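# Move only the ice pack into the delivery bag

## Task

Place the ice pack entirely inside the delivery bag and keep the bag upright, with no other item taken out of the basket. Lower it in rather than releasing it from a height where it sits completely above the bag's rim, since such a drop may count as a failure.

## Robot and tools

Robot: two arms, left_arm and right_arm, each with a parallel gripper. In the scene frame the origin sits at table-top height midway between the nominal bases, +z points up, +x points out over the table, and left_arm is on the +y side. These names do not match image left and right. Actual bases: left_arm at (+0.022, +0.303, 0) m, quat_wxyz (+0.999, 0, 0, -0.032); right_arm at (+0.008, -0.354, 0) m, quat_wxyz (+1.000, 0, 0, +0.016). A two-camera stand stands behind the arms.

Frames: each arm reports end_effector_position (m) and end_effector_quat_wxyz in its own base frame. Fixed cameras and the table use the scene frame. Motion offsets use the axes of that arm's current Hand target. Fingers point along the gripper's +z and close along its y. The reported position is the point between the pads, roughly 1 cm short of the tips, and can be off by a few cm, more when reaching far.

Command row: 14 numbers, each in [-1, 1], always for both arms: left dx, dy, dz, rx, ry, rz, opening, then the same seven for the right. The first six are an offset (not a pose) from the Hand target as it stood when the action or move began, along that target's axes; 1.0 equals 0.6 m or 180 degrees, and rx, ry, rz form one rotation vector. Repeating an offset in a new call moves further. Opening is absolute: +1 fully open (0.094 m), -1 closed. Six zeros re-request the current Hand target; 0 as opening is a real command (half open), so resend the present opening to leave fingers alone.

execute_actions: actions is a list of actions; each action is a table of up to 15 rows, one per 1/30 s step, every row measured from the action's start pose; a short table repeats its last row. cameras picks images by name (["all"], [] or names); an empty actions list returns images and the scene number.

move: target is one 14-number row or a list of up to 15 rows, all offsets from the same starting Hand targets. speed in m/s, 0.002 to 2.9, default 0.25 (turns up to twice that in rad/s), one value or one per target. blend in m rounds corners of a list; 0 stops at each. opening_speed, 0.2 or more per second on the -1 to +1 scale, for slow closing on squashable things. grip_force, roughly 10 to 50 N per pad, one value or one per arm, persists; lower values close slowly. blocking=false returns after about 0.5 s while motion continues. Whole move is capped at 10 s. Paths are straight, ignore obstacles and the other arm, and lag more when fast; avoid paths near an arm's own base.

wait: seconds 0 to 10, arms hold their last command. stop: brakes a running move. zoom_image: camera (cam_high, cam_low, cam_left_wrist, cam_right_wrist) and region [x0, y0, x1, y1] in pixels from the top-left, at most 504 each way, on the newest image. finished_scene: scene number 1 to 3; ends the scene for good, so call it only when the goal holds by itself; after ending scene 1 make no further calls in that reply.

Results: Hand target is the last commanded pose after clipping, and the base for the next offsets. Tool commands lists present commands. grip_measured is finger opening on the command scale (reads up to ~2.5 mm wide when empty, somewhat narrower than a hard part when squeezing); the last Joint positions number is opening in metres. Joint torques are total drive outputs including gravity, with offsets and noise; numbers 1 to 3 wrap at ±28 N m. Joint velocities may say within noise. Action calls list some step positions. A move adds a move: line with its ending (done, off_target, moving, held, fault) and limits (paced means clipped, held means withheld steps). done means within 10 mm and 2 degrees.

Control notes: orientation commands are clipped to 40 degrees from the measured one each step. Grippers often stop short, sag or tilt from friction and weight; check each result, resend the gap as an offset, and correct tilt. Tiny moves may go nowhere or sideways. An arm blocked by contact keeps pushing until you command its target back past the gripper. Grip force climbs about 1 N per 0.001 below first contact, then jumps to the limit; to release, command an opening clearly above grip_measured.

Joint ranges (rad): waist -2.618 to 3.054, shoulder 0.000 to 3.142, elbow 0.000 to 3.142 (straight at 2.901), wrist pitch -1.571 to 1.571, wrist yaw -1.571 to 1.571, wrist roll -2.094 to 2.094.

Heat: holding loads, long reach or pushing at an unreachable pose warms motors; MOTOR HOT appears at 75 °C, at 90 °C an OVER-TEMPERATURE FAULT folds that arm and disables it, at 100 °C it collapses.

Cameras: cam_high, cam_low, cam_left_wrist, cam_right_wrist, all 672x504; calibration is approximate, wrist images may lag while moving.

Avoid: dropping or flinging items, releasing the ice pack while it is still entirely above the bag's rim, tipping the bag, disturbing other basket items, anything leaving the table, fast or hard contact with fixed or heavy things, and any touch or squeeze between the two arms or grippers. Loose items may get nudged occasionally.

Each tool is called after ">>>" as name([rows], argument=value, ...), one row to a line, values as JSON.

## Session

>>> execute_actions(actions=[])

Scene clock: 0.00 s.
left_arm: end_effector_position=(+0.2730, -0.0674, +0.2813) grip_measured=+1.000 end_effector_quat_wxyz=(+0.543, -0.191, +0.803, -0.152) | right_arm: end_effector_position=(+0.2105, +0.1680, +0.4206) grip_measured=+1.000 end_effector_quat_wxyz=(+0.475, -0.036, +0.820, +0.317)
Joint positions: left_arm=[-0.502 0.722 0.83 -0.52 -0.429 -0.685 0.094] | right_arm=[0.735 0.93 1.495 -0.921 0.095 0.58 0.094]
Joint velocities: within noise
Joint torques (N m): no reading
Heat: left arm: 40 °C; right arm: 40 °C.
Hand target: left_arm +0.2733, -0.0675, +0.2862; +0.547, -0.191, +0.800, -0.155 | right_arm +0.2105, +0.1680, +0.4278; +0.482, -0.035, +0.814, +0.323
Tool commands: left_gripper/opening=+1.0 right_gripper/opening=+1.0

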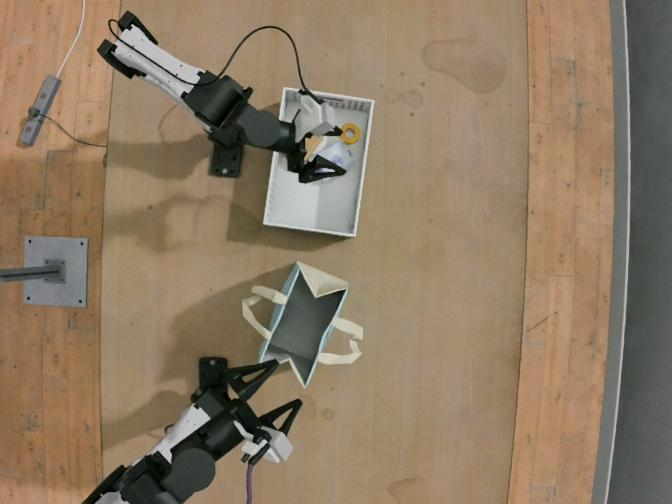

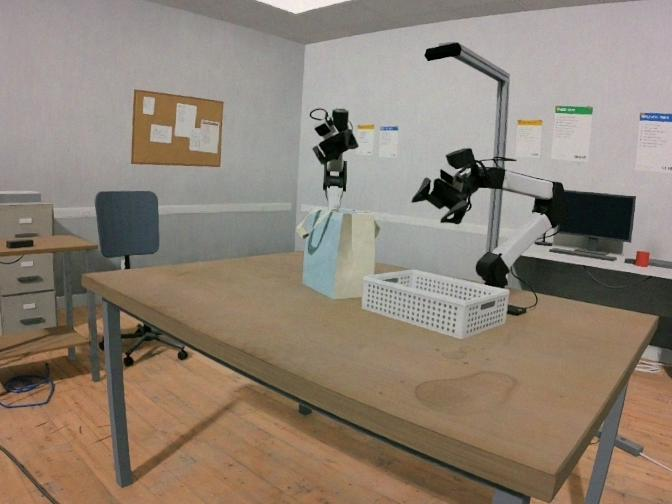

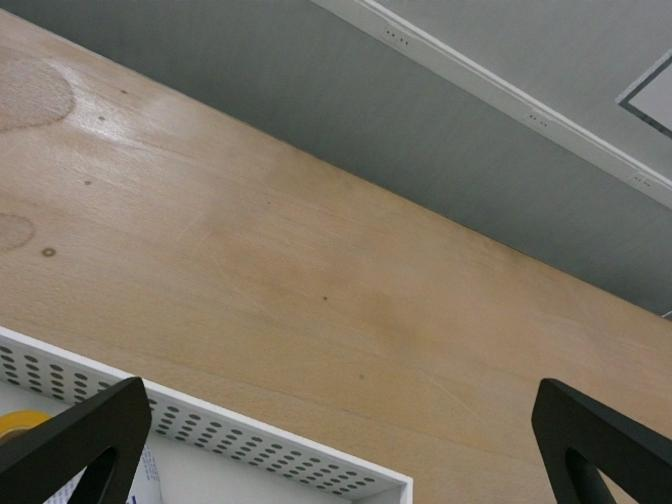

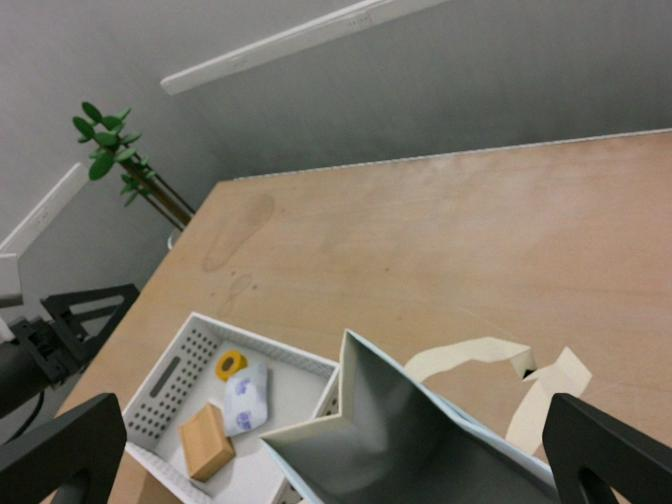

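>>> zoom_image(camera="cam_high", region=[220, 70, 420, 220])

>>> zoom_image(camera="cam_right_wrist", region=[100, 300, 400, 504])

>>> zoom_image(camera="cam_low", region=[260, 180, 530, 360])

>>> zoom_image(camera="cam_high", region=[200, 220, 420, 420])

Scaled by 2.520 from the camera's 672x504 image, which has a finer 960x720 frame.

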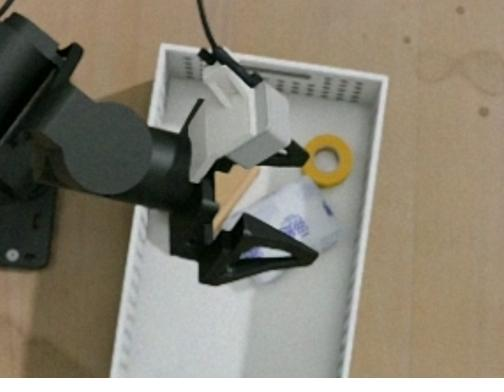

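Scaled by 1.680 from the camera's 672x504 image, which has a finer 960x720 frame.

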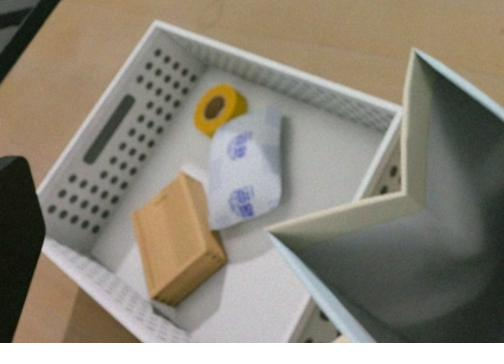

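Scaled by 1.867 from the camera's 672x504 image, which has a finer 960x720 frame.

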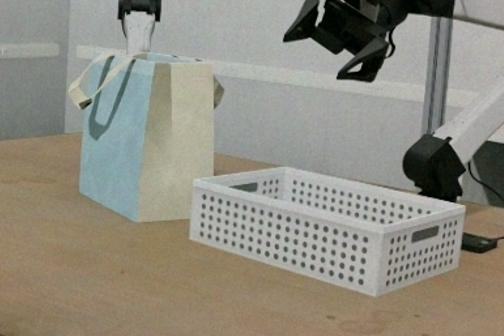

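Scaled by 2.291 from the camera's 672x504 image, which has a finer 960x720 frame.

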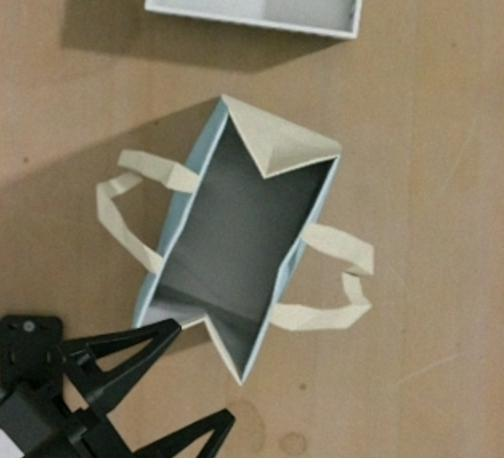

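>>> move(target=[-0.0023, 0.0675, -0.0534, -0.2089, 0.3238, -0.0347, 1, -0.129, -0.314, -0.155, 0, 0, 0, 1], speed=0.25, cameras=["all"])

Scene clock: 72.73 s.
left_arm: end_effector_position=(+0.2445, -0.0291, +0.2791) grip_measured=+1.000 end_effector_quat_wxyz=(+0.178, -0.292, +0.937, -0.073) | right_arm: end_effector_position=(+0.2518, -0.0522, +0.4180) grip_measured=+1.000 end_effector_quat_wxyz=(+0.514, +0.011, +0.804, +0.299)
Joint positions: left_arm=[-0.131 1.28 1.64 -1.544 -0.017 -0.731 0.094] | right_arm=[-0.898 1.294 1.777 -1.573 -1.235 -0.524 0.094]
Joint torques (N m): left_arm=[0.73 -4.81 5.48 1.16 0.1 0.2] | right_arm=[-0.08 -1.48 9.24 1.25 -0.87 0.04]
Heat: left arm: 44 °C; right arm: 48 °C.
Hand target: left_arm +0.2382, -0.0300, +0.2801; +0.000, -0.293, +0.956, +0.000 | right_arm +0.2505, -0.0524, +0.4278; +0.482, -0.035, +0.814, +0.323
Off the commanded pose: left_arm 0.006 m, 22 deg | right_arm 0.010 m, 7 deg.
joint sent to its limit (left arm) — joint 4 (wrist pitch), lower limit. The joint targets are off in orientation, not in position.
joint sent to its limit (right arm) — joint 4 (wrist pitch), lower limit. The joint targets are off in orientation, not in position.
move: off_target (left_arm, right_arm)
camera_calibration:
cam_left_wrist: T_world_to_cam=[[0.512974, -0.830323, 0.217764, -0.206508], [-0.858393, -0.497479, 0.125207, 0.197777], [0.00437088, -0.251155, -0.967937, 0.35317], [0, 0, 0, 1]] pos_world=[0.27416, 0.0156216, 0.362053]
cam_right_wrist: T_world_to_cam=[[0.298422, -0.817017, -0.493384, 0.0894484], [-0.764113, 0.105237, -0.63644, 0.504746], [0.571905, 0.566929, -0.592888, 0.222129], [0, 0, 0, 1]] pos_world=[0.231954, -0.105968, 0.497071]

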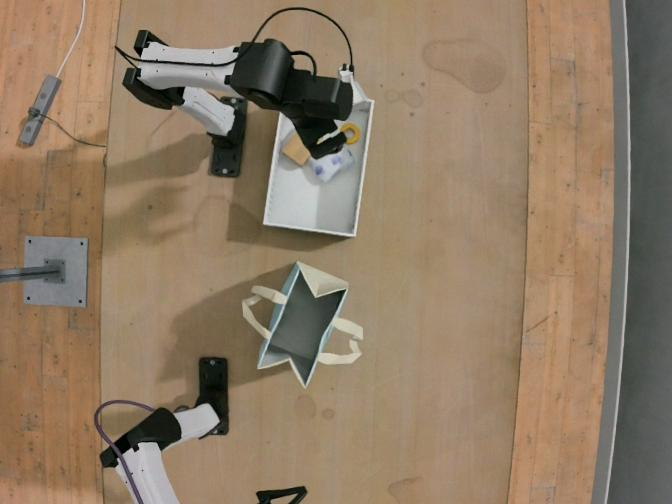

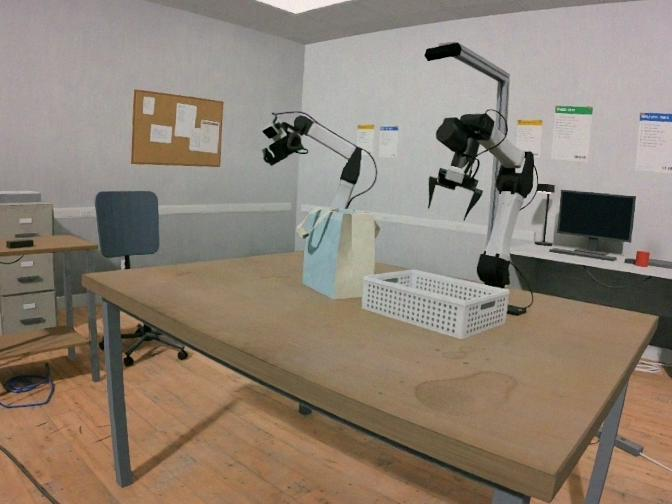

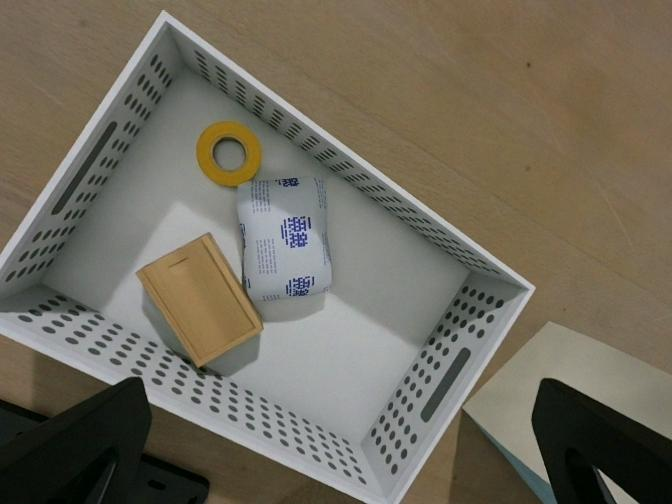

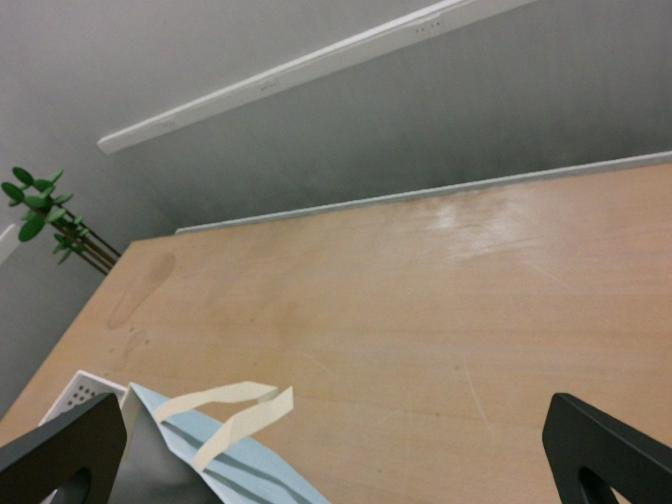

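>>> move(target=[-0.0517, -0.027, 0.2667, 0, -0.1222, 0, 0.79, 0, 0, 0, 0, 0, 0, 1], speed=0.25, cameras=["cam_left_wrist", "cam_low", "cam_high"])

Scene clock: 104.30 s.
left_arm: end_effector_position=(+0.2691, -0.0274, +0.1212) grip_measured=+0.792 end_effector_quat_wxyz=(+0.174, -0.282, +0.942, +0.051) | right_arm: end_effector_position=(+0.2518, -0.0522, +0.4180) grip_measured=+1.000 end_effector_quat_wxyz=(+0.514, +0.011, +0.804, +0.299)
Joint positions: left_arm=[-0.275 1.324 1.028 -1.028 -0.272 -0.823 0.084] | right_arm=[-0.898 1.294 1.777 -1.573 -1.235 -0.525 0.094]
Joint torques (N m): left_arm=[-0.06 -4.1 6.6 1.18 -0.48 -0.13] | right_arm=[-0.08 -1.48 9.25 1.26 -0.87 0.05]
Heat: left arm: 43 °C; right arm: 44 °C.
Hand target: left_arm +0.2731, -0.0262, +0.1200; +0.183, -0.287, +0.939, +0.055 | right_arm +0.2505, -0.0524, +0.4278; +0.482, -0.035, +0.814, +0.323
Off the commanded pose: left_arm 0.004 m, 1 deg | right_arm 0.010 m, 7 deg.
joint sent to its limit (right arm) — joint 4 (wrist pitch), lower limit. The joint targets are off in orientation, not in position.
move: off_target (right_arm)
camera_calibration:
cam_left_wrist: T_world_to_cam=[[0.539303, -0.841833, -0.0216371, -0.161743], [-0.839092, -0.539366, 0.0707714, 0.239818], [-0.071248, -0.0200117, -0.997258, 0.230802], [0, 0, 0, 1]] pos_world=[0.304902, -0.00219257, 0.209697]
Images, in order (width x height): cam_high 672x504, cam_low 672x504, cam_left_wrist 672x504.

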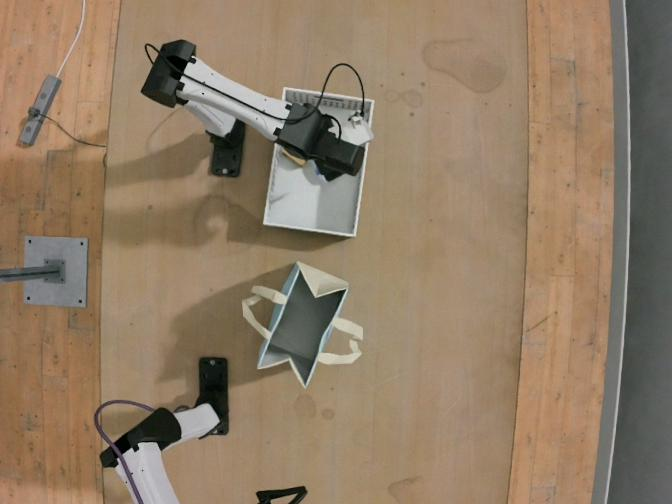

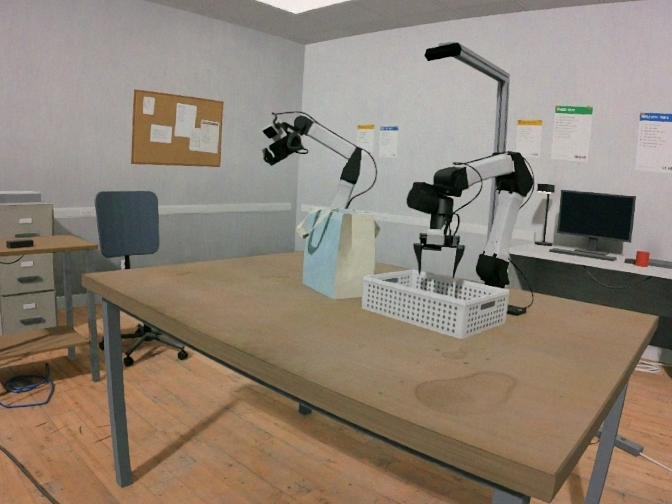

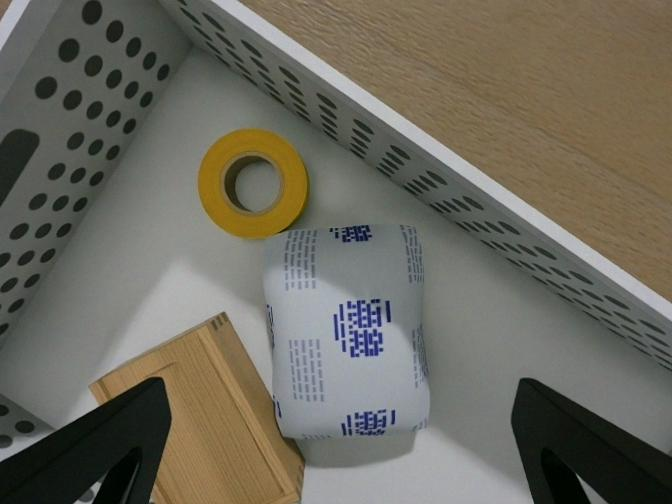

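>>> move(target=[0.038, -0.0052, 0.143, 0, 0, 0, 0.66, 0, 0, 0, 0, 0, 0, 1], speed=0.12, cameras=["cam_left_wrist", "cam_low"])

Scene clock: 131.20 s.
left_arm: end_effector_position=(+0.2808, -0.0252, +0.0344) grip_measured=+0.662 end_effector_quat_wxyz=(+0.177, -0.290, +0.939, +0.051) | right_arm: end_effector_position=(+0.2518, -0.0522, +0.4180) grip_measured=+1.000 end_effector_quat_wxyz=(+0.514, +0.011, +0.804, +0.299)
Joint positions: left_arm=[-0.257 1.452 0.772 -0.635 -0.273 -0.82 0.078] | right_arm=[-0.898 1.294 1.777 -1.573 -1.235 -0.525 0.094]
Joint torques (N m): left_arm=[0.72 -4.52 6.08 1.31 -0.41 0.15] | right_arm=[-0.06 -1.47 9.25 1.26 -0.87 0.05]
Heat: left arm: 42 °C; right arm: 44 °C.
Hand target: left_arm +0.2841, -0.0227, +0.0320; +0.183, -0.287, +0.939, +0.055 | right_arm +0.2505, -0.0524, +0.4278; +0.482, -0.035, +0.814, +0.323
Off the commanded pose: left_arm 0.005 m, 1 deg | right_arm 0.010 m, 7 deg.
joint sent to its limit (right arm) — joint 4 (wrist pitch), lower limit. The joint targets are off in orientation, not in position.
move: off_target (right_arm)
camera_calibration:
cam_left_wrist: T_world_to_cam=[[0.553167, -0.832894, -0.017171, -0.171863], [-0.830642, -0.553009, 0.0649224, 0.254514], [-0.0635692, -0.0216499, -0.997743, 0.14299], [0, 0, 0, 1]] pos_world=[0.315569, 0.000700224, 0.123193]
Images, in order (width x height): cam_low 672x504, cam_left_wrist 672x504.

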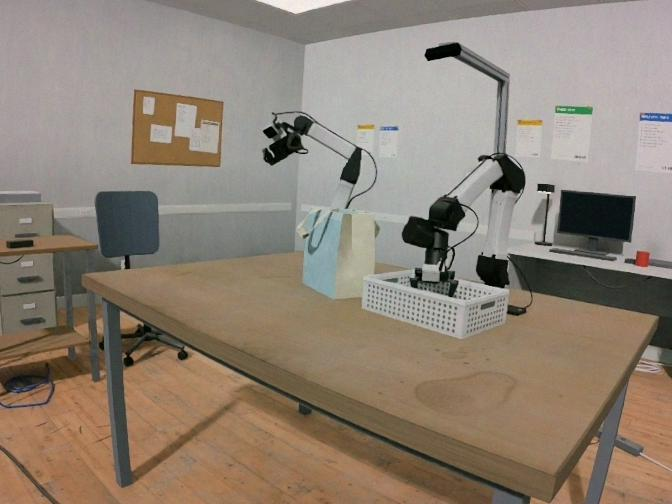

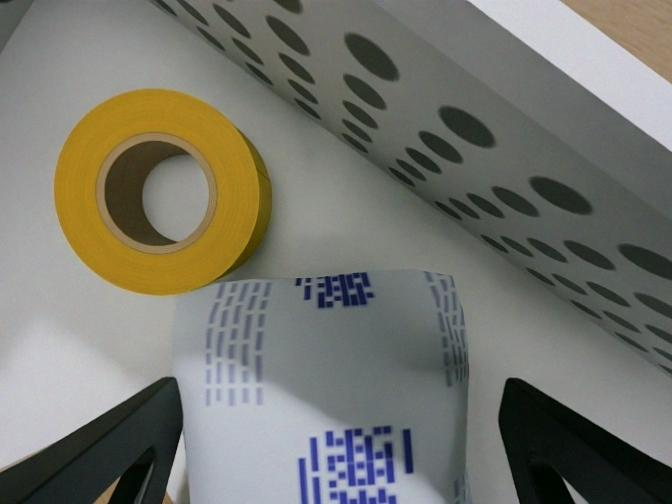

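>>> zoom_image(camera="cam_left_wrist", region=[0, 340, 240, 504])

Scaled by 2.100 from the camera's 672x504 image, which has a finer 960x720 frame.

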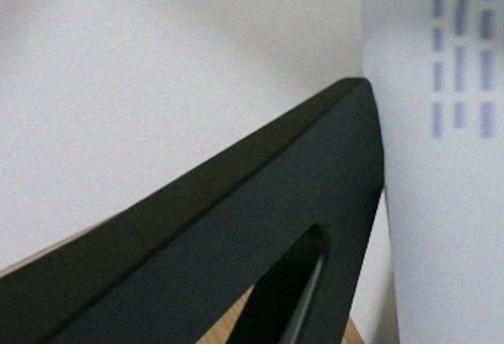

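>>> move([
  [0.009, 0.0075, 0.0223, 0, 0, 0, 0.66, 0, 0, 0, 0, 0, 0, 1],
  [0.009, 0.0075, 0.0223, 0, 0, 0, 0.2, 0, 0, 0, 0, 0, 0, 1],
], speed=0.05, grip_force=[25, 50], opening_speed=0.6, cameras=["cam_left_wrist"])

Scene clock: 152.83 s.
left_arm: end_effector_position=(+0.2797, -0.0214, +0.0203) grip_measured=+0.208 end_effector_quat_wxyz=(+0.180, -0.290, +0.938, +0.051) | right_arm: end_effector_position=(+0.2518, -0.0522, +0.4180) grip_measured=+1.000 end_effector_quat_wxyz=(+0.514, +0.011, +0.804, +0.299)
Joint positions: left_arm=[-0.244 1.47 0.722 -0.56 -0.273 -0.808 0.057] | right_arm=[-0.898 1.294 1.777 -1.573 -1.235 -0.525 0.094]
Joint torques (N m): left_arm=[0.8 -4.6 5.9 1.25 -0.37 0.15] | right_arm=[-0.06 -1.48 9.25 1.26 -0.87 0.05]
Heat: left arm: 43 °C; right arm: 45 °C.
Hand target: left_arm +0.2815, -0.0189, +0.0176; +0.183, -0.288, +0.939, +0.055 | right_arm +0.2505, -0.0524, +0.4278; +0.482, -0.035, +0.814, +0.323
Off the commanded pose: left_arm 0.004 m, 1 deg | right_arm 0.010 m, 7 deg.
joint sent to its limit (right arm) — joint 4 (wrist pitch), lower limit. The joint targets are off in orientation, not in position.
grip_force (N): 25, 50
move: off_target (right_arm)
camera_calibration:
cam_left_wrist: T_world_to_cam=[[0.553664, -0.832591, -0.0157614, -0.168527], [-0.830698, -0.553533, 0.0595147, 0.256676], [-0.0582758, -0.0198582, -0.998103, 0.127466], [0, 0, 0, 1]] pos_world=[0.313956, 0.00429577, 0.109292]
Images, in order (width x height): cam_left_wrist 672x504.

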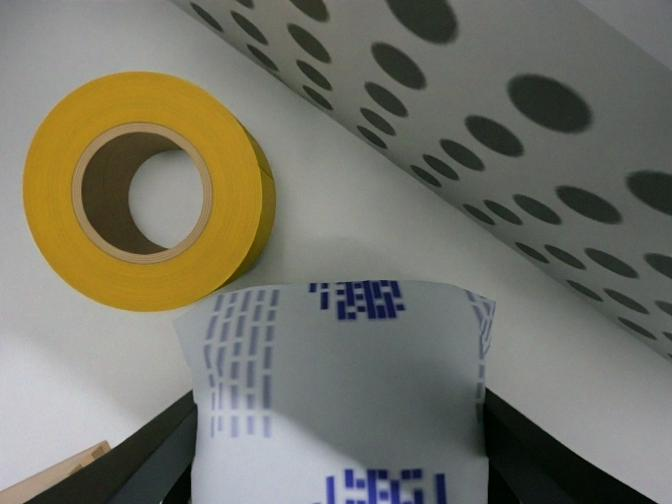

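>>> move([
  [0, 0, 0, 0, 0, 0, 0.1, 0, 0, 0, 0, 0, 0, 1],
  [-0.2125, -0.0011, -0.526, 0, 0, 0, 0.1, 0, 0, 0, 0, 0, 0, 1],
], speed=0.15, opening_speed=0.6, cameras=["all"])

Scene clock: 185.80 s.
left_arm: end_effector_position=(+0.2829, -0.0222, +0.3486) grip_measured=+0.194 end_effector_quat_wxyz=(+0.305, -0.262, +0.916, -0.012) | right_arm: end_effector_position=(+0.2518, -0.0522, +0.4180) grip_measured=+1.000 end_effector_quat_wxyz=(+0.514, +0.011, +0.804, +0.299)
Joint positions: left_arm=[-0.244 1.394 1.945 -1.558 -0.273 -0.723 0.056] | right_arm=[-0.898 1.294 1.777 -1.573 -1.235 -0.525 0.094]
Joint torques (N m): left_arm=[0.44 -4.9 7.36 1.65 -0.4 0.1] | right_arm=[-0.06 -1.48 9.25 1.26 -0.87 0.05]
Heat: left arm: 43 °C; right arm: 45 °C.
Hand target: left_arm +0.2817, -0.0192, +0.3580; +0.183, -0.287, +0.939, +0.055 | right_arm +0.2505, -0.0524, +0.4278; +0.482, -0.035, +0.814, +0.323
Off the commanded pose: left_arm 0.010 m, 16 deg | right_arm 0.010 m, 7 deg.
joint read past its limit (left arm) — joint 4 (wrist pitch), lower limit.
joint sent to its limit (left arm) — joint 4 (wrist pitch), lower limit. The joint targets are off in orientation, not in position.
joint sent to its limit (right arm) — joint 4 (wrist pitch), lower limit. The joint targets are off in orientation, not in position.
grip_force (N): 25, 50
move: off_target (left_arm, right_arm)
camera_calibration:
cam_left_wrist: T_world_to_cam=[[0.469739, -0.868681, 0.157288, -0.203139], [-0.856446, -0.491634, -0.157464, 0.32375], [0.214114, -0.0607416, -0.974918, 0.369261], [0, 0, 0, 1]] pos_world=[0.293633, 0.00513321, 0.442929]
cam_right_wrist: T_world_to_cam=[[0.29912, -0.817063, -0.492885, 0.0891455], [-0.763749, 0.104646, -0.636975, 0.504778], [0.572027, 0.566972, -0.592729, 0.222026], [0, 0, 0, 1]] pos_world=[0.231853, -0.105868, 0.497071]

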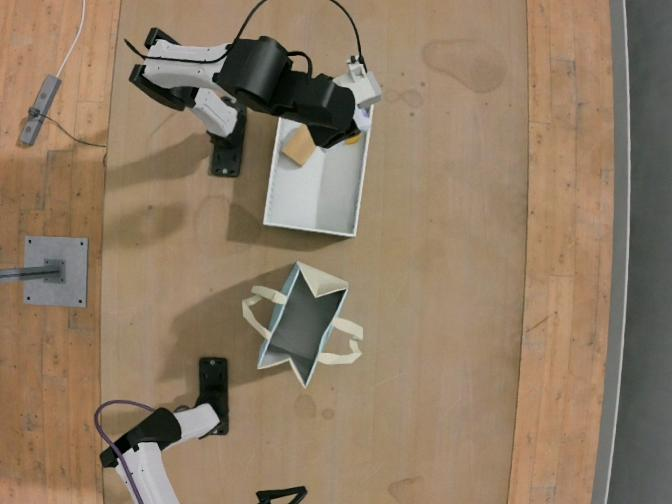

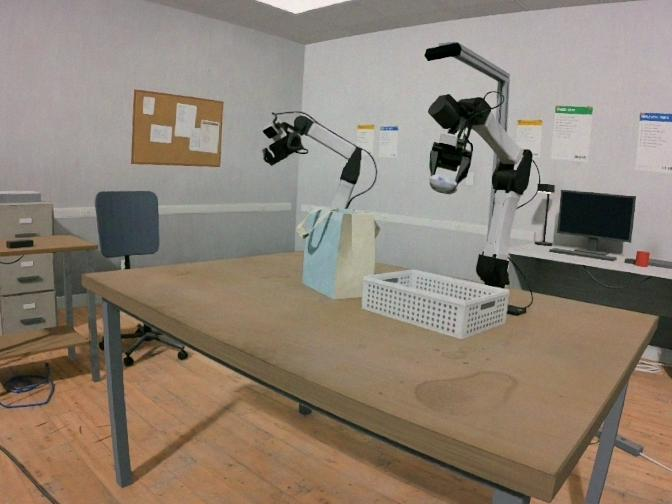

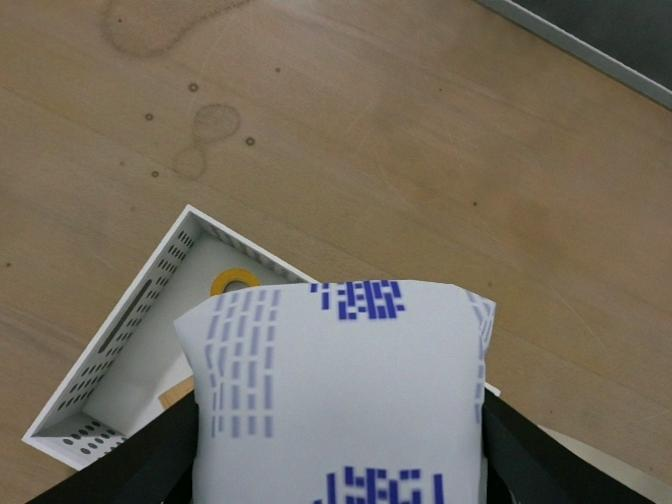

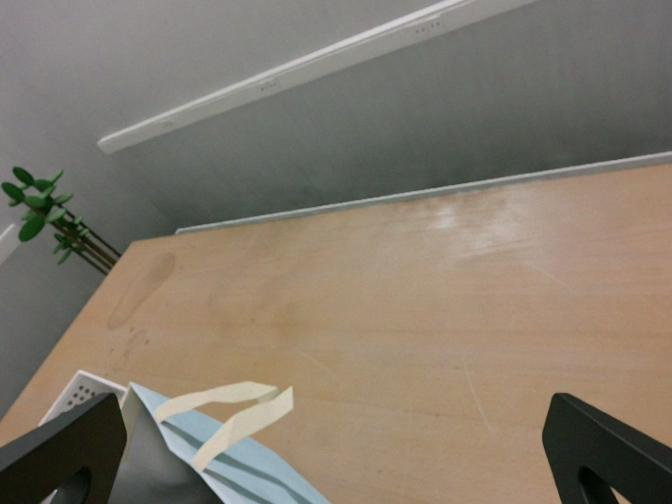

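>>> move(target=[0.42, -0.4563, -0.1725, 0.2924, 0.0008, 0.724, 0.1, 0, 0, 0, 0, 0, 0, 1], speed=0.4, cameras=["all"])

Scene clock: 192.97 s.
left_arm: end_effector_position=(+0.2116, -0.3938, +0.3524) grip_measured=+0.194 end_effector_quat_wxyz=(+0.294, +0.729, +0.591, -0.184) | right_arm: end_effector_position=(+0.2518, -0.0522, +0.4180) grip_measured=+1.000 end_effector_quat_wxyz=(+0.514, +0.011, +0.804, +0.299)
Joint positions: left_arm=[-0.958 2.039 2.681 -1.566 0.311 0.716 0.056] | right_arm=[-0.898 1.294 1.777 -1.573 -1.235 -0.525 0.094]
Joint torques (N m): left_arm=[-0.03 -9.21 7.39 1.87 0.41 0.15] | right_arm=[-0.06 -1.48 9.25 1.26 -0.87 0.05]
Heat: left arm: 44 °C; right arm: 45 °C.
Hand target: left_arm +0.2093, -0.3985, +0.3599; +0.114, +0.787, +0.587, -0.153 | right_arm +0.2505, -0.0524, +0.4278; +0.482, -0.035, +0.814, +0.323
Off the commanded pose: left_arm 0.009 m, 22 deg | right_arm 0.010 m, 7 deg.
joint read past its limit (left arm) — joint 4 (wrist pitch), lower limit.
joint sent to its limit (left arm) — joint 4 (wrist pitch), lower limit. The joint targets are off in orientation, not in position.
joint sent to its limit (right arm) — joint 4 (wrist pitch), lower limit. The joint targets are off in orientation, not in position.
grip_force (N): 25, 50
move: off_target (left_arm, right_arm)
camera_calibration:
cam_left_wrist: T_world_to_cam=[[-0.962599, 0.13271, -0.236203, 0.343034], [0.18884, 0.953797, -0.233691, 0.455447], [0.194276, -0.269555, -0.943184, 0.276461], [0, 0, 0, 1]] pos_world=[0.190488, -0.405406, 0.448213]
cam_right_wrist: T_world_to_cam=[[0.29912, -0.817063, -0.492885, 0.0891455], [-0.763749, 0.104646, -0.636975, 0.504778], [0.572027, 0.566972, -0.592729, 0.222026], [0, 0, 0, 1]] pos_world=[0.231853, -0.105868, 0.497071]

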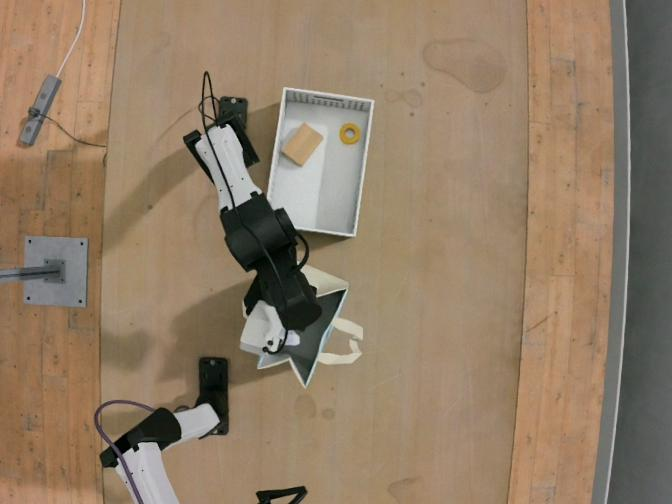

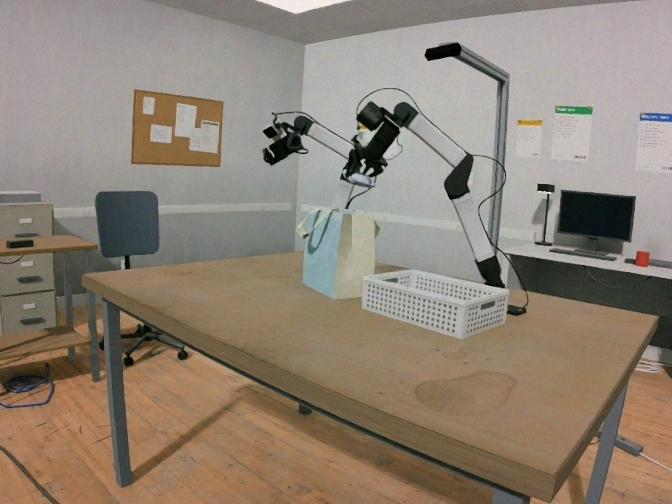

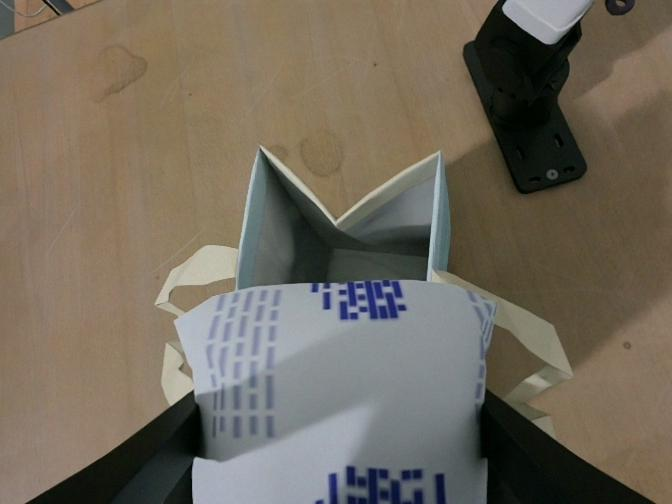

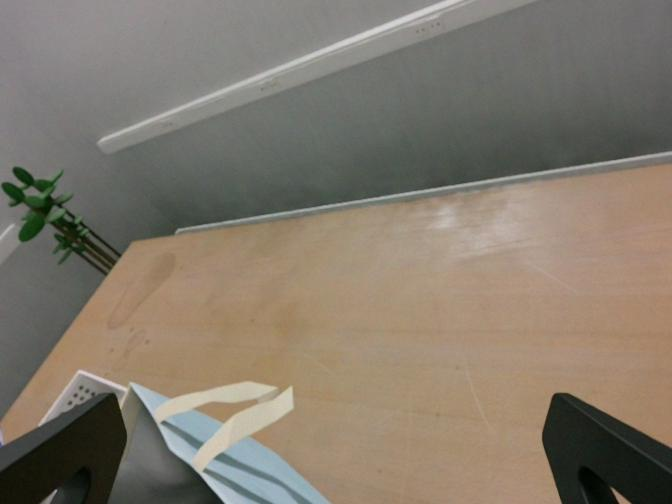

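>>> move(target=[0.0128, 0.0595, 0.0703, 0, 0, 0, 0.1, 0, 0, 0, 0, 0, 0, 1], speed=0.12, cameras=["cam_high", "cam_low", "cam_left_wrist"])

Scene clock: 216.03 s.
left_arm: end_effector_position=(+0.2387, -0.4135, +0.3112) grip_measured=+0.194 end_effector_quat_wxyz=(+0.265, +0.741, +0.592, -0.174) | right_arm: end_effector_position=(+0.2518, -0.0522, +0.4180) grip_measured=+1.000 end_effector_quat_wxyz=(+0.514, +0.011, +0.804, +0.299)
Joint positions: left_arm=[-0.933 2.177 2.744 -1.566 0.317 0.767 0.056] | right_arm=[-0.898 1.294 1.777 -1.573 -1.235 -0.525 0.094]
Joint torques (N m): left_arm=[0.7 -10.35 7.9 1.74 0.36 0.14] | right_arm=[-0.06 -1.47 9.25 1.26 -0.88 0.05]
Heat: left arm: 44 °C; right arm: 45 °C.
Hand target: left_arm +0.2410, -0.4170, +0.3177; +0.114, +0.786, +0.587, -0.153 | right_arm +0.2505, -0.0524, +0.4278; +0.482, -0.035, +0.814, +0.323
Off the commanded pose: left_arm 0.008 m, 18 deg | right_arm 0.010 m, 7 deg.
joint read past its limit (left arm) — joint 4 (wrist pitch), lower limit.
joint sent to its limit (left arm) — joint 4 (wrist pitch), lower limit. The joint targets are off in orientation, not in position.
joint sent to its limit (right arm) — joint 4 (wrist pitch), lower limit. The joint targets are off in orientation, not in position.
grip_force (N): 25, 50
move: off_target (left_arm, right_arm)
camera_calibration:
cam_left_wrist: T_world_to_cam=[[-0.963606, 0.163544, -0.211464, 0.367349], [0.202524, 0.962937, -0.178146, 0.44269], [0.174492, -0.214489, -0.961014, 0.260124], [0, 0, 0, 1]] pos_world=[0.218934, -0.430567, 0.406527]
Images, in order (width x height): cam_high 672x504, cam_low 672x504, cam_left_wrist 672x504.

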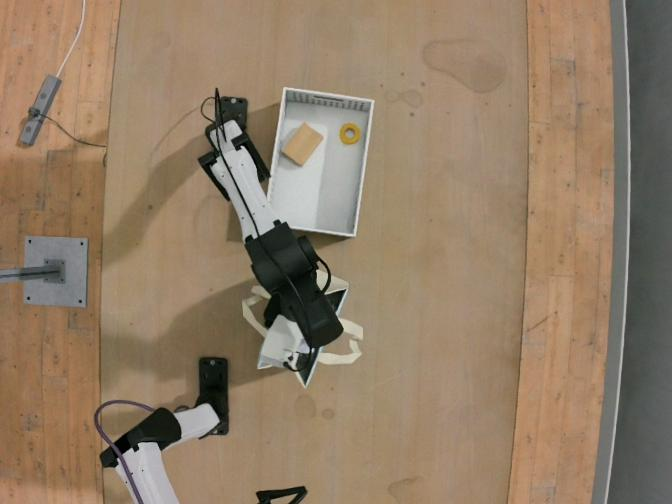

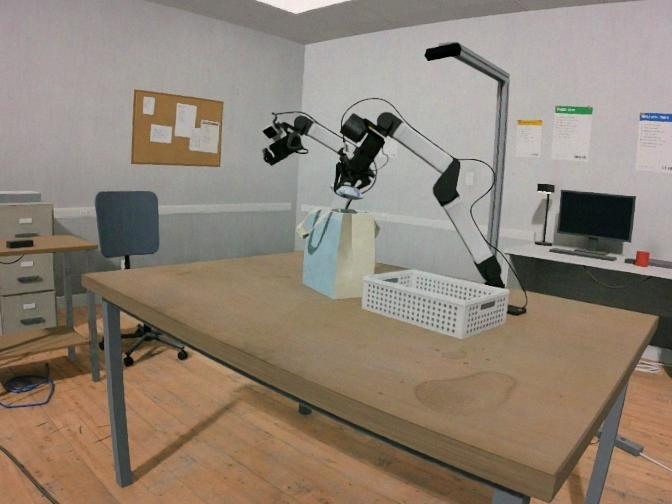

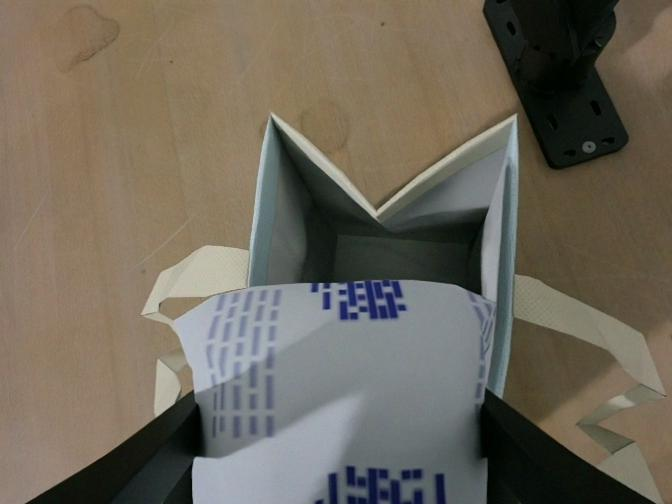

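>>> zoom_image(camera="cam_low", region=[270, 130, 420, 310])

>>> zoom_image(camera="cam_left_wrist", region=[130, 90, 672, 504])

Scaled by 2.800 from the camera's 672x504 image, which has a finer 960x720 frame.

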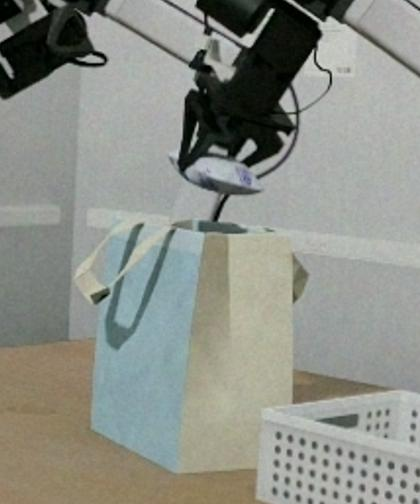

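Region (130, 90, 672, 504) is 542x414 pixels. A region can be at most 504 by 504 pixels.

>>> move(target=[0.0328, 0.0127, 0.0968, 0, 0, 0, 0.1, 0, 0, 0, 0, 0, 0, 1], speed=0.1, cameras=["cam_high", "cam_low", "cam_left_wrist"])

>>> zoom_image(camera="cam_low", region=[270, 130, 420, 310])

Scene clock: 284.37 s.
left_arm: end_effector_position=(+0.2437, -0.4203, +0.2589) grip_measured=+0.194 end_effector_quat_wxyz=(+0.203, +0.762, +0.592, -0.166) | right_arm: end_effector_position=(+0.2518, -0.0522, +0.4180) grip_measured=+1.000 end_effector_quat_wxyz=(+0.514, +0.011, +0.804, +0.299)
Joint positions: left_arm=[-0.933 2.243 2.671 -1.566 0.317 0.818 0.056] | right_arm=[-0.898 1.294 1.777 -1.573 -1.235 -0.525 0.094]
Joint torques (N m): left_arm=[0.53 -11.23 5.74 1.48 0.2 0.15] | right_arm=[-0.06 -1.48 9.25 1.26 -0.87 0.05]
Heat: left arm: 46 °C; right arm: 46 °C.
Hand target: left_arm +0.2472, -0.4225, +0.2564; +0.114, +0.787, +0.587, -0.153 | right_arm +0.2505, -0.0524, +0.4278; +0.482, -0.035, +0.814, +0.323
Off the commanded pose: left_arm 0.005 m, 11 deg | right_arm 0.010 m, 7 deg.
joint read past its limit (left arm) — joint 4 (wrist pitch), lower limit.
joint sent to its limit (left arm) — joint 4 (wrist pitch), lower limit. The joint targets are off in orientation, not in position.
joint sent to its limit (right arm) — joint 4 (wrist pitch), lower limit. The joint targets are off in orientation, not in position.
grip_force (N): 25, 50
move: off_target (left_arm, right_arm)
camera_calibration:
cam_left_wrist: T_world_to_cam=[[-0.964797, 0.224399, -0.137154, 0.368884], [0.236715, 0.96819, -0.0810845, 0.407633], [0.114596, -0.110697, -0.987225, 0.272539], [0, 0, 0, 1]] pos_world=[0.228173, -0.447274, 0.352704]
Images, in order (width x height): cam_high 672x504, cam_low 672x504, cam_left_wrist 672x504.

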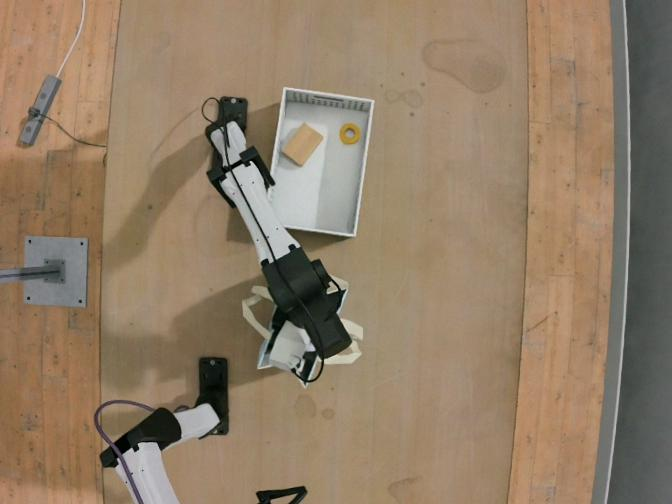

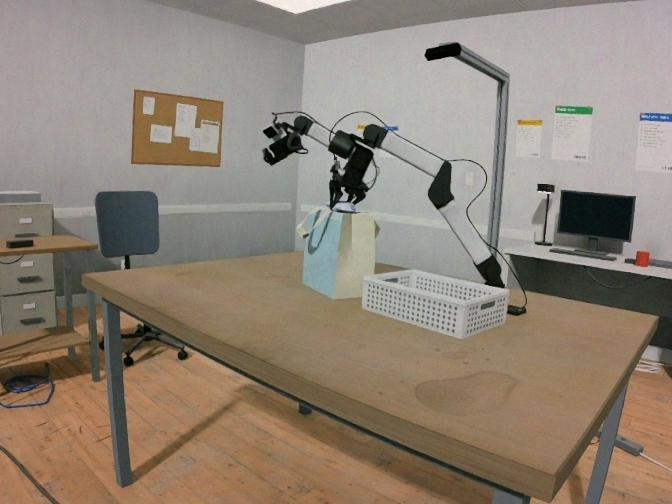

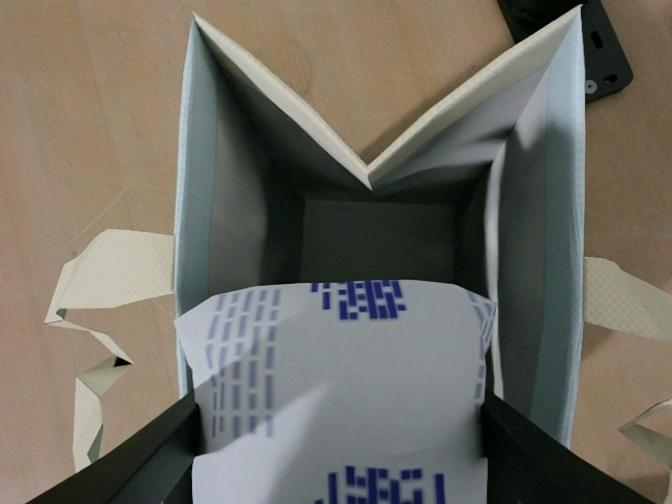

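Scaled by 2.800 from the camera's 672x504 image, which has a finer 960x720 frame.

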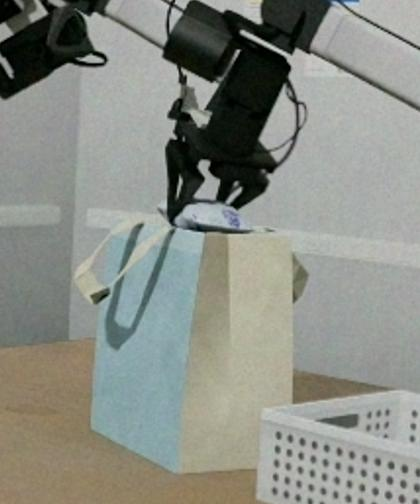

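>>> move(target=[0.0215, -0.0095, 0.0505, 0, 0, 0, 0.1, 0, 0, 0, 0, 0, 0, 1], speed=0.06, cameras=["cam_high", "cam_low", "cam_left_wrist"])

>>> zoom_image(camera="cam_low", region=[270, 130, 420, 310])

Scene clock: 305.47 s.
left_arm: end_effector_position=(+0.2411, -0.4166, +0.2277) grip_measured=+0.194 end_effector_quat_wxyz=(+0.157, +0.772, +0.595, -0.163) | right_arm: end_effector_position=(+0.2518, -0.0522, +0.4180) grip_measured=+1.000 end_effector_quat_wxyz=(+0.514, +0.011, +0.804, +0.299)
Joint positions: left_arm=[-0.933 2.257 2.587 -1.566 0.317 0.841 0.056] | right_arm=[-0.898 1.294 1.777 -1.573 -1.235 -0.525 0.094]
Joint torques (N m): left_arm=[-0.44 -11.26 5.87 1.28 0.1 0.14] | right_arm=[-0.06 -1.48 9.25 1.26 -0.87 0.05]
Heat: left arm: 45 °C; right arm: 46 °C.
Hand target: left_arm +0.2419, -0.4203, +0.2236; +0.114, +0.787, +0.587, -0.153 | right_arm +0.2505, -0.0524, +0.4278; +0.482, -0.035, +0.814, +0.323
Off the commanded pose: left_arm 0.006 m, 5 deg | right_arm 0.010 m, 7 deg.
joint read past its limit (left arm) — joint 4 (wrist pitch), lower limit.
joint sent to its limit (left arm) — joint 4 (wrist pitch), lower limit. The joint targets are off in orientation, not in position.
joint sent to its limit (right arm) — joint 4 (wrist pitch), lower limit. The joint targets are off in orientation, not in position.
grip_force (N): 25, 50
move: off_target (left_arm, right_arm)
camera_calibration:
cam_left_wrist: T_world_to_cam=[[-0.964888, 0.252366, -0.0728246, 0.358134], [0.254227, 0.966988, -0.0173811, 0.382997], [0.0660341, -0.0352848, -0.997193, 0.287824], [0, 0, 0, 1]] pos_world=[0.229185, -0.450578, 0.319754]
Images, in order (width x height): cam_high 672x504, cam_low 672x504, cam_left_wrist 672x504.

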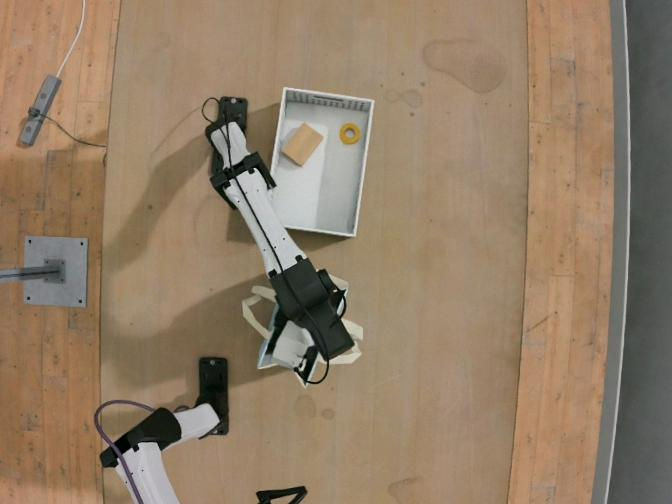

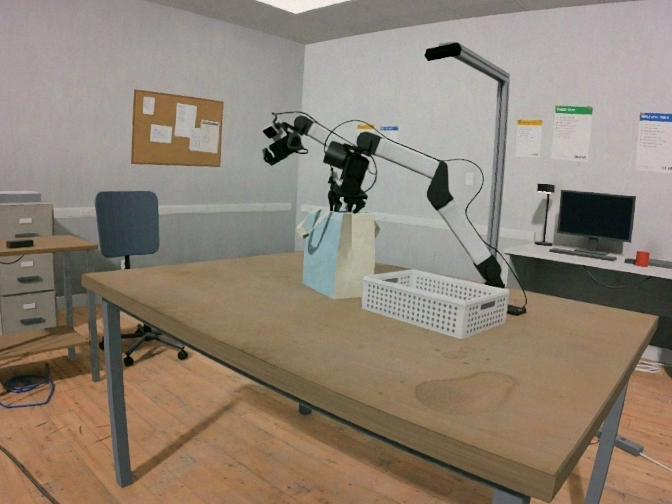

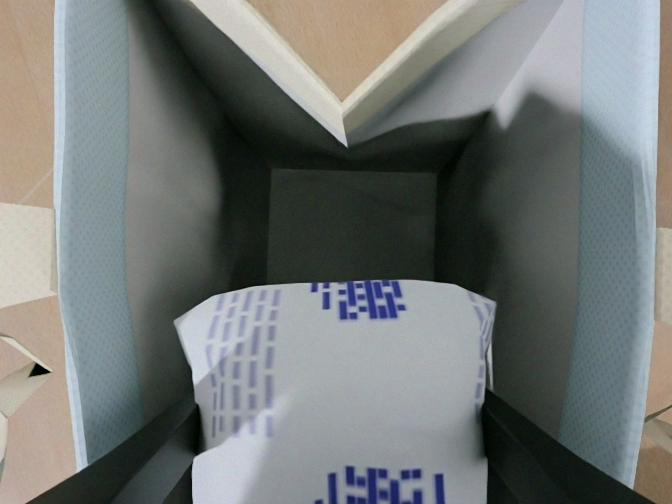

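Scaled by 2.800 from the camera's 672x504 image, which has a finer 960x720 frame.

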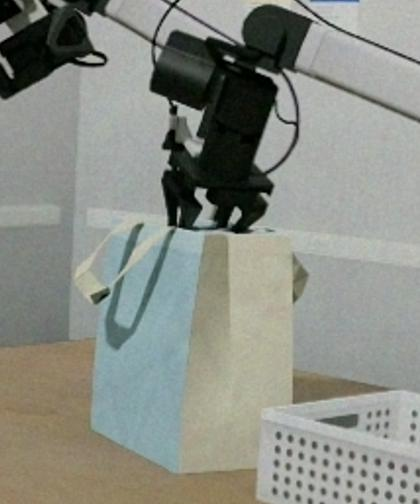

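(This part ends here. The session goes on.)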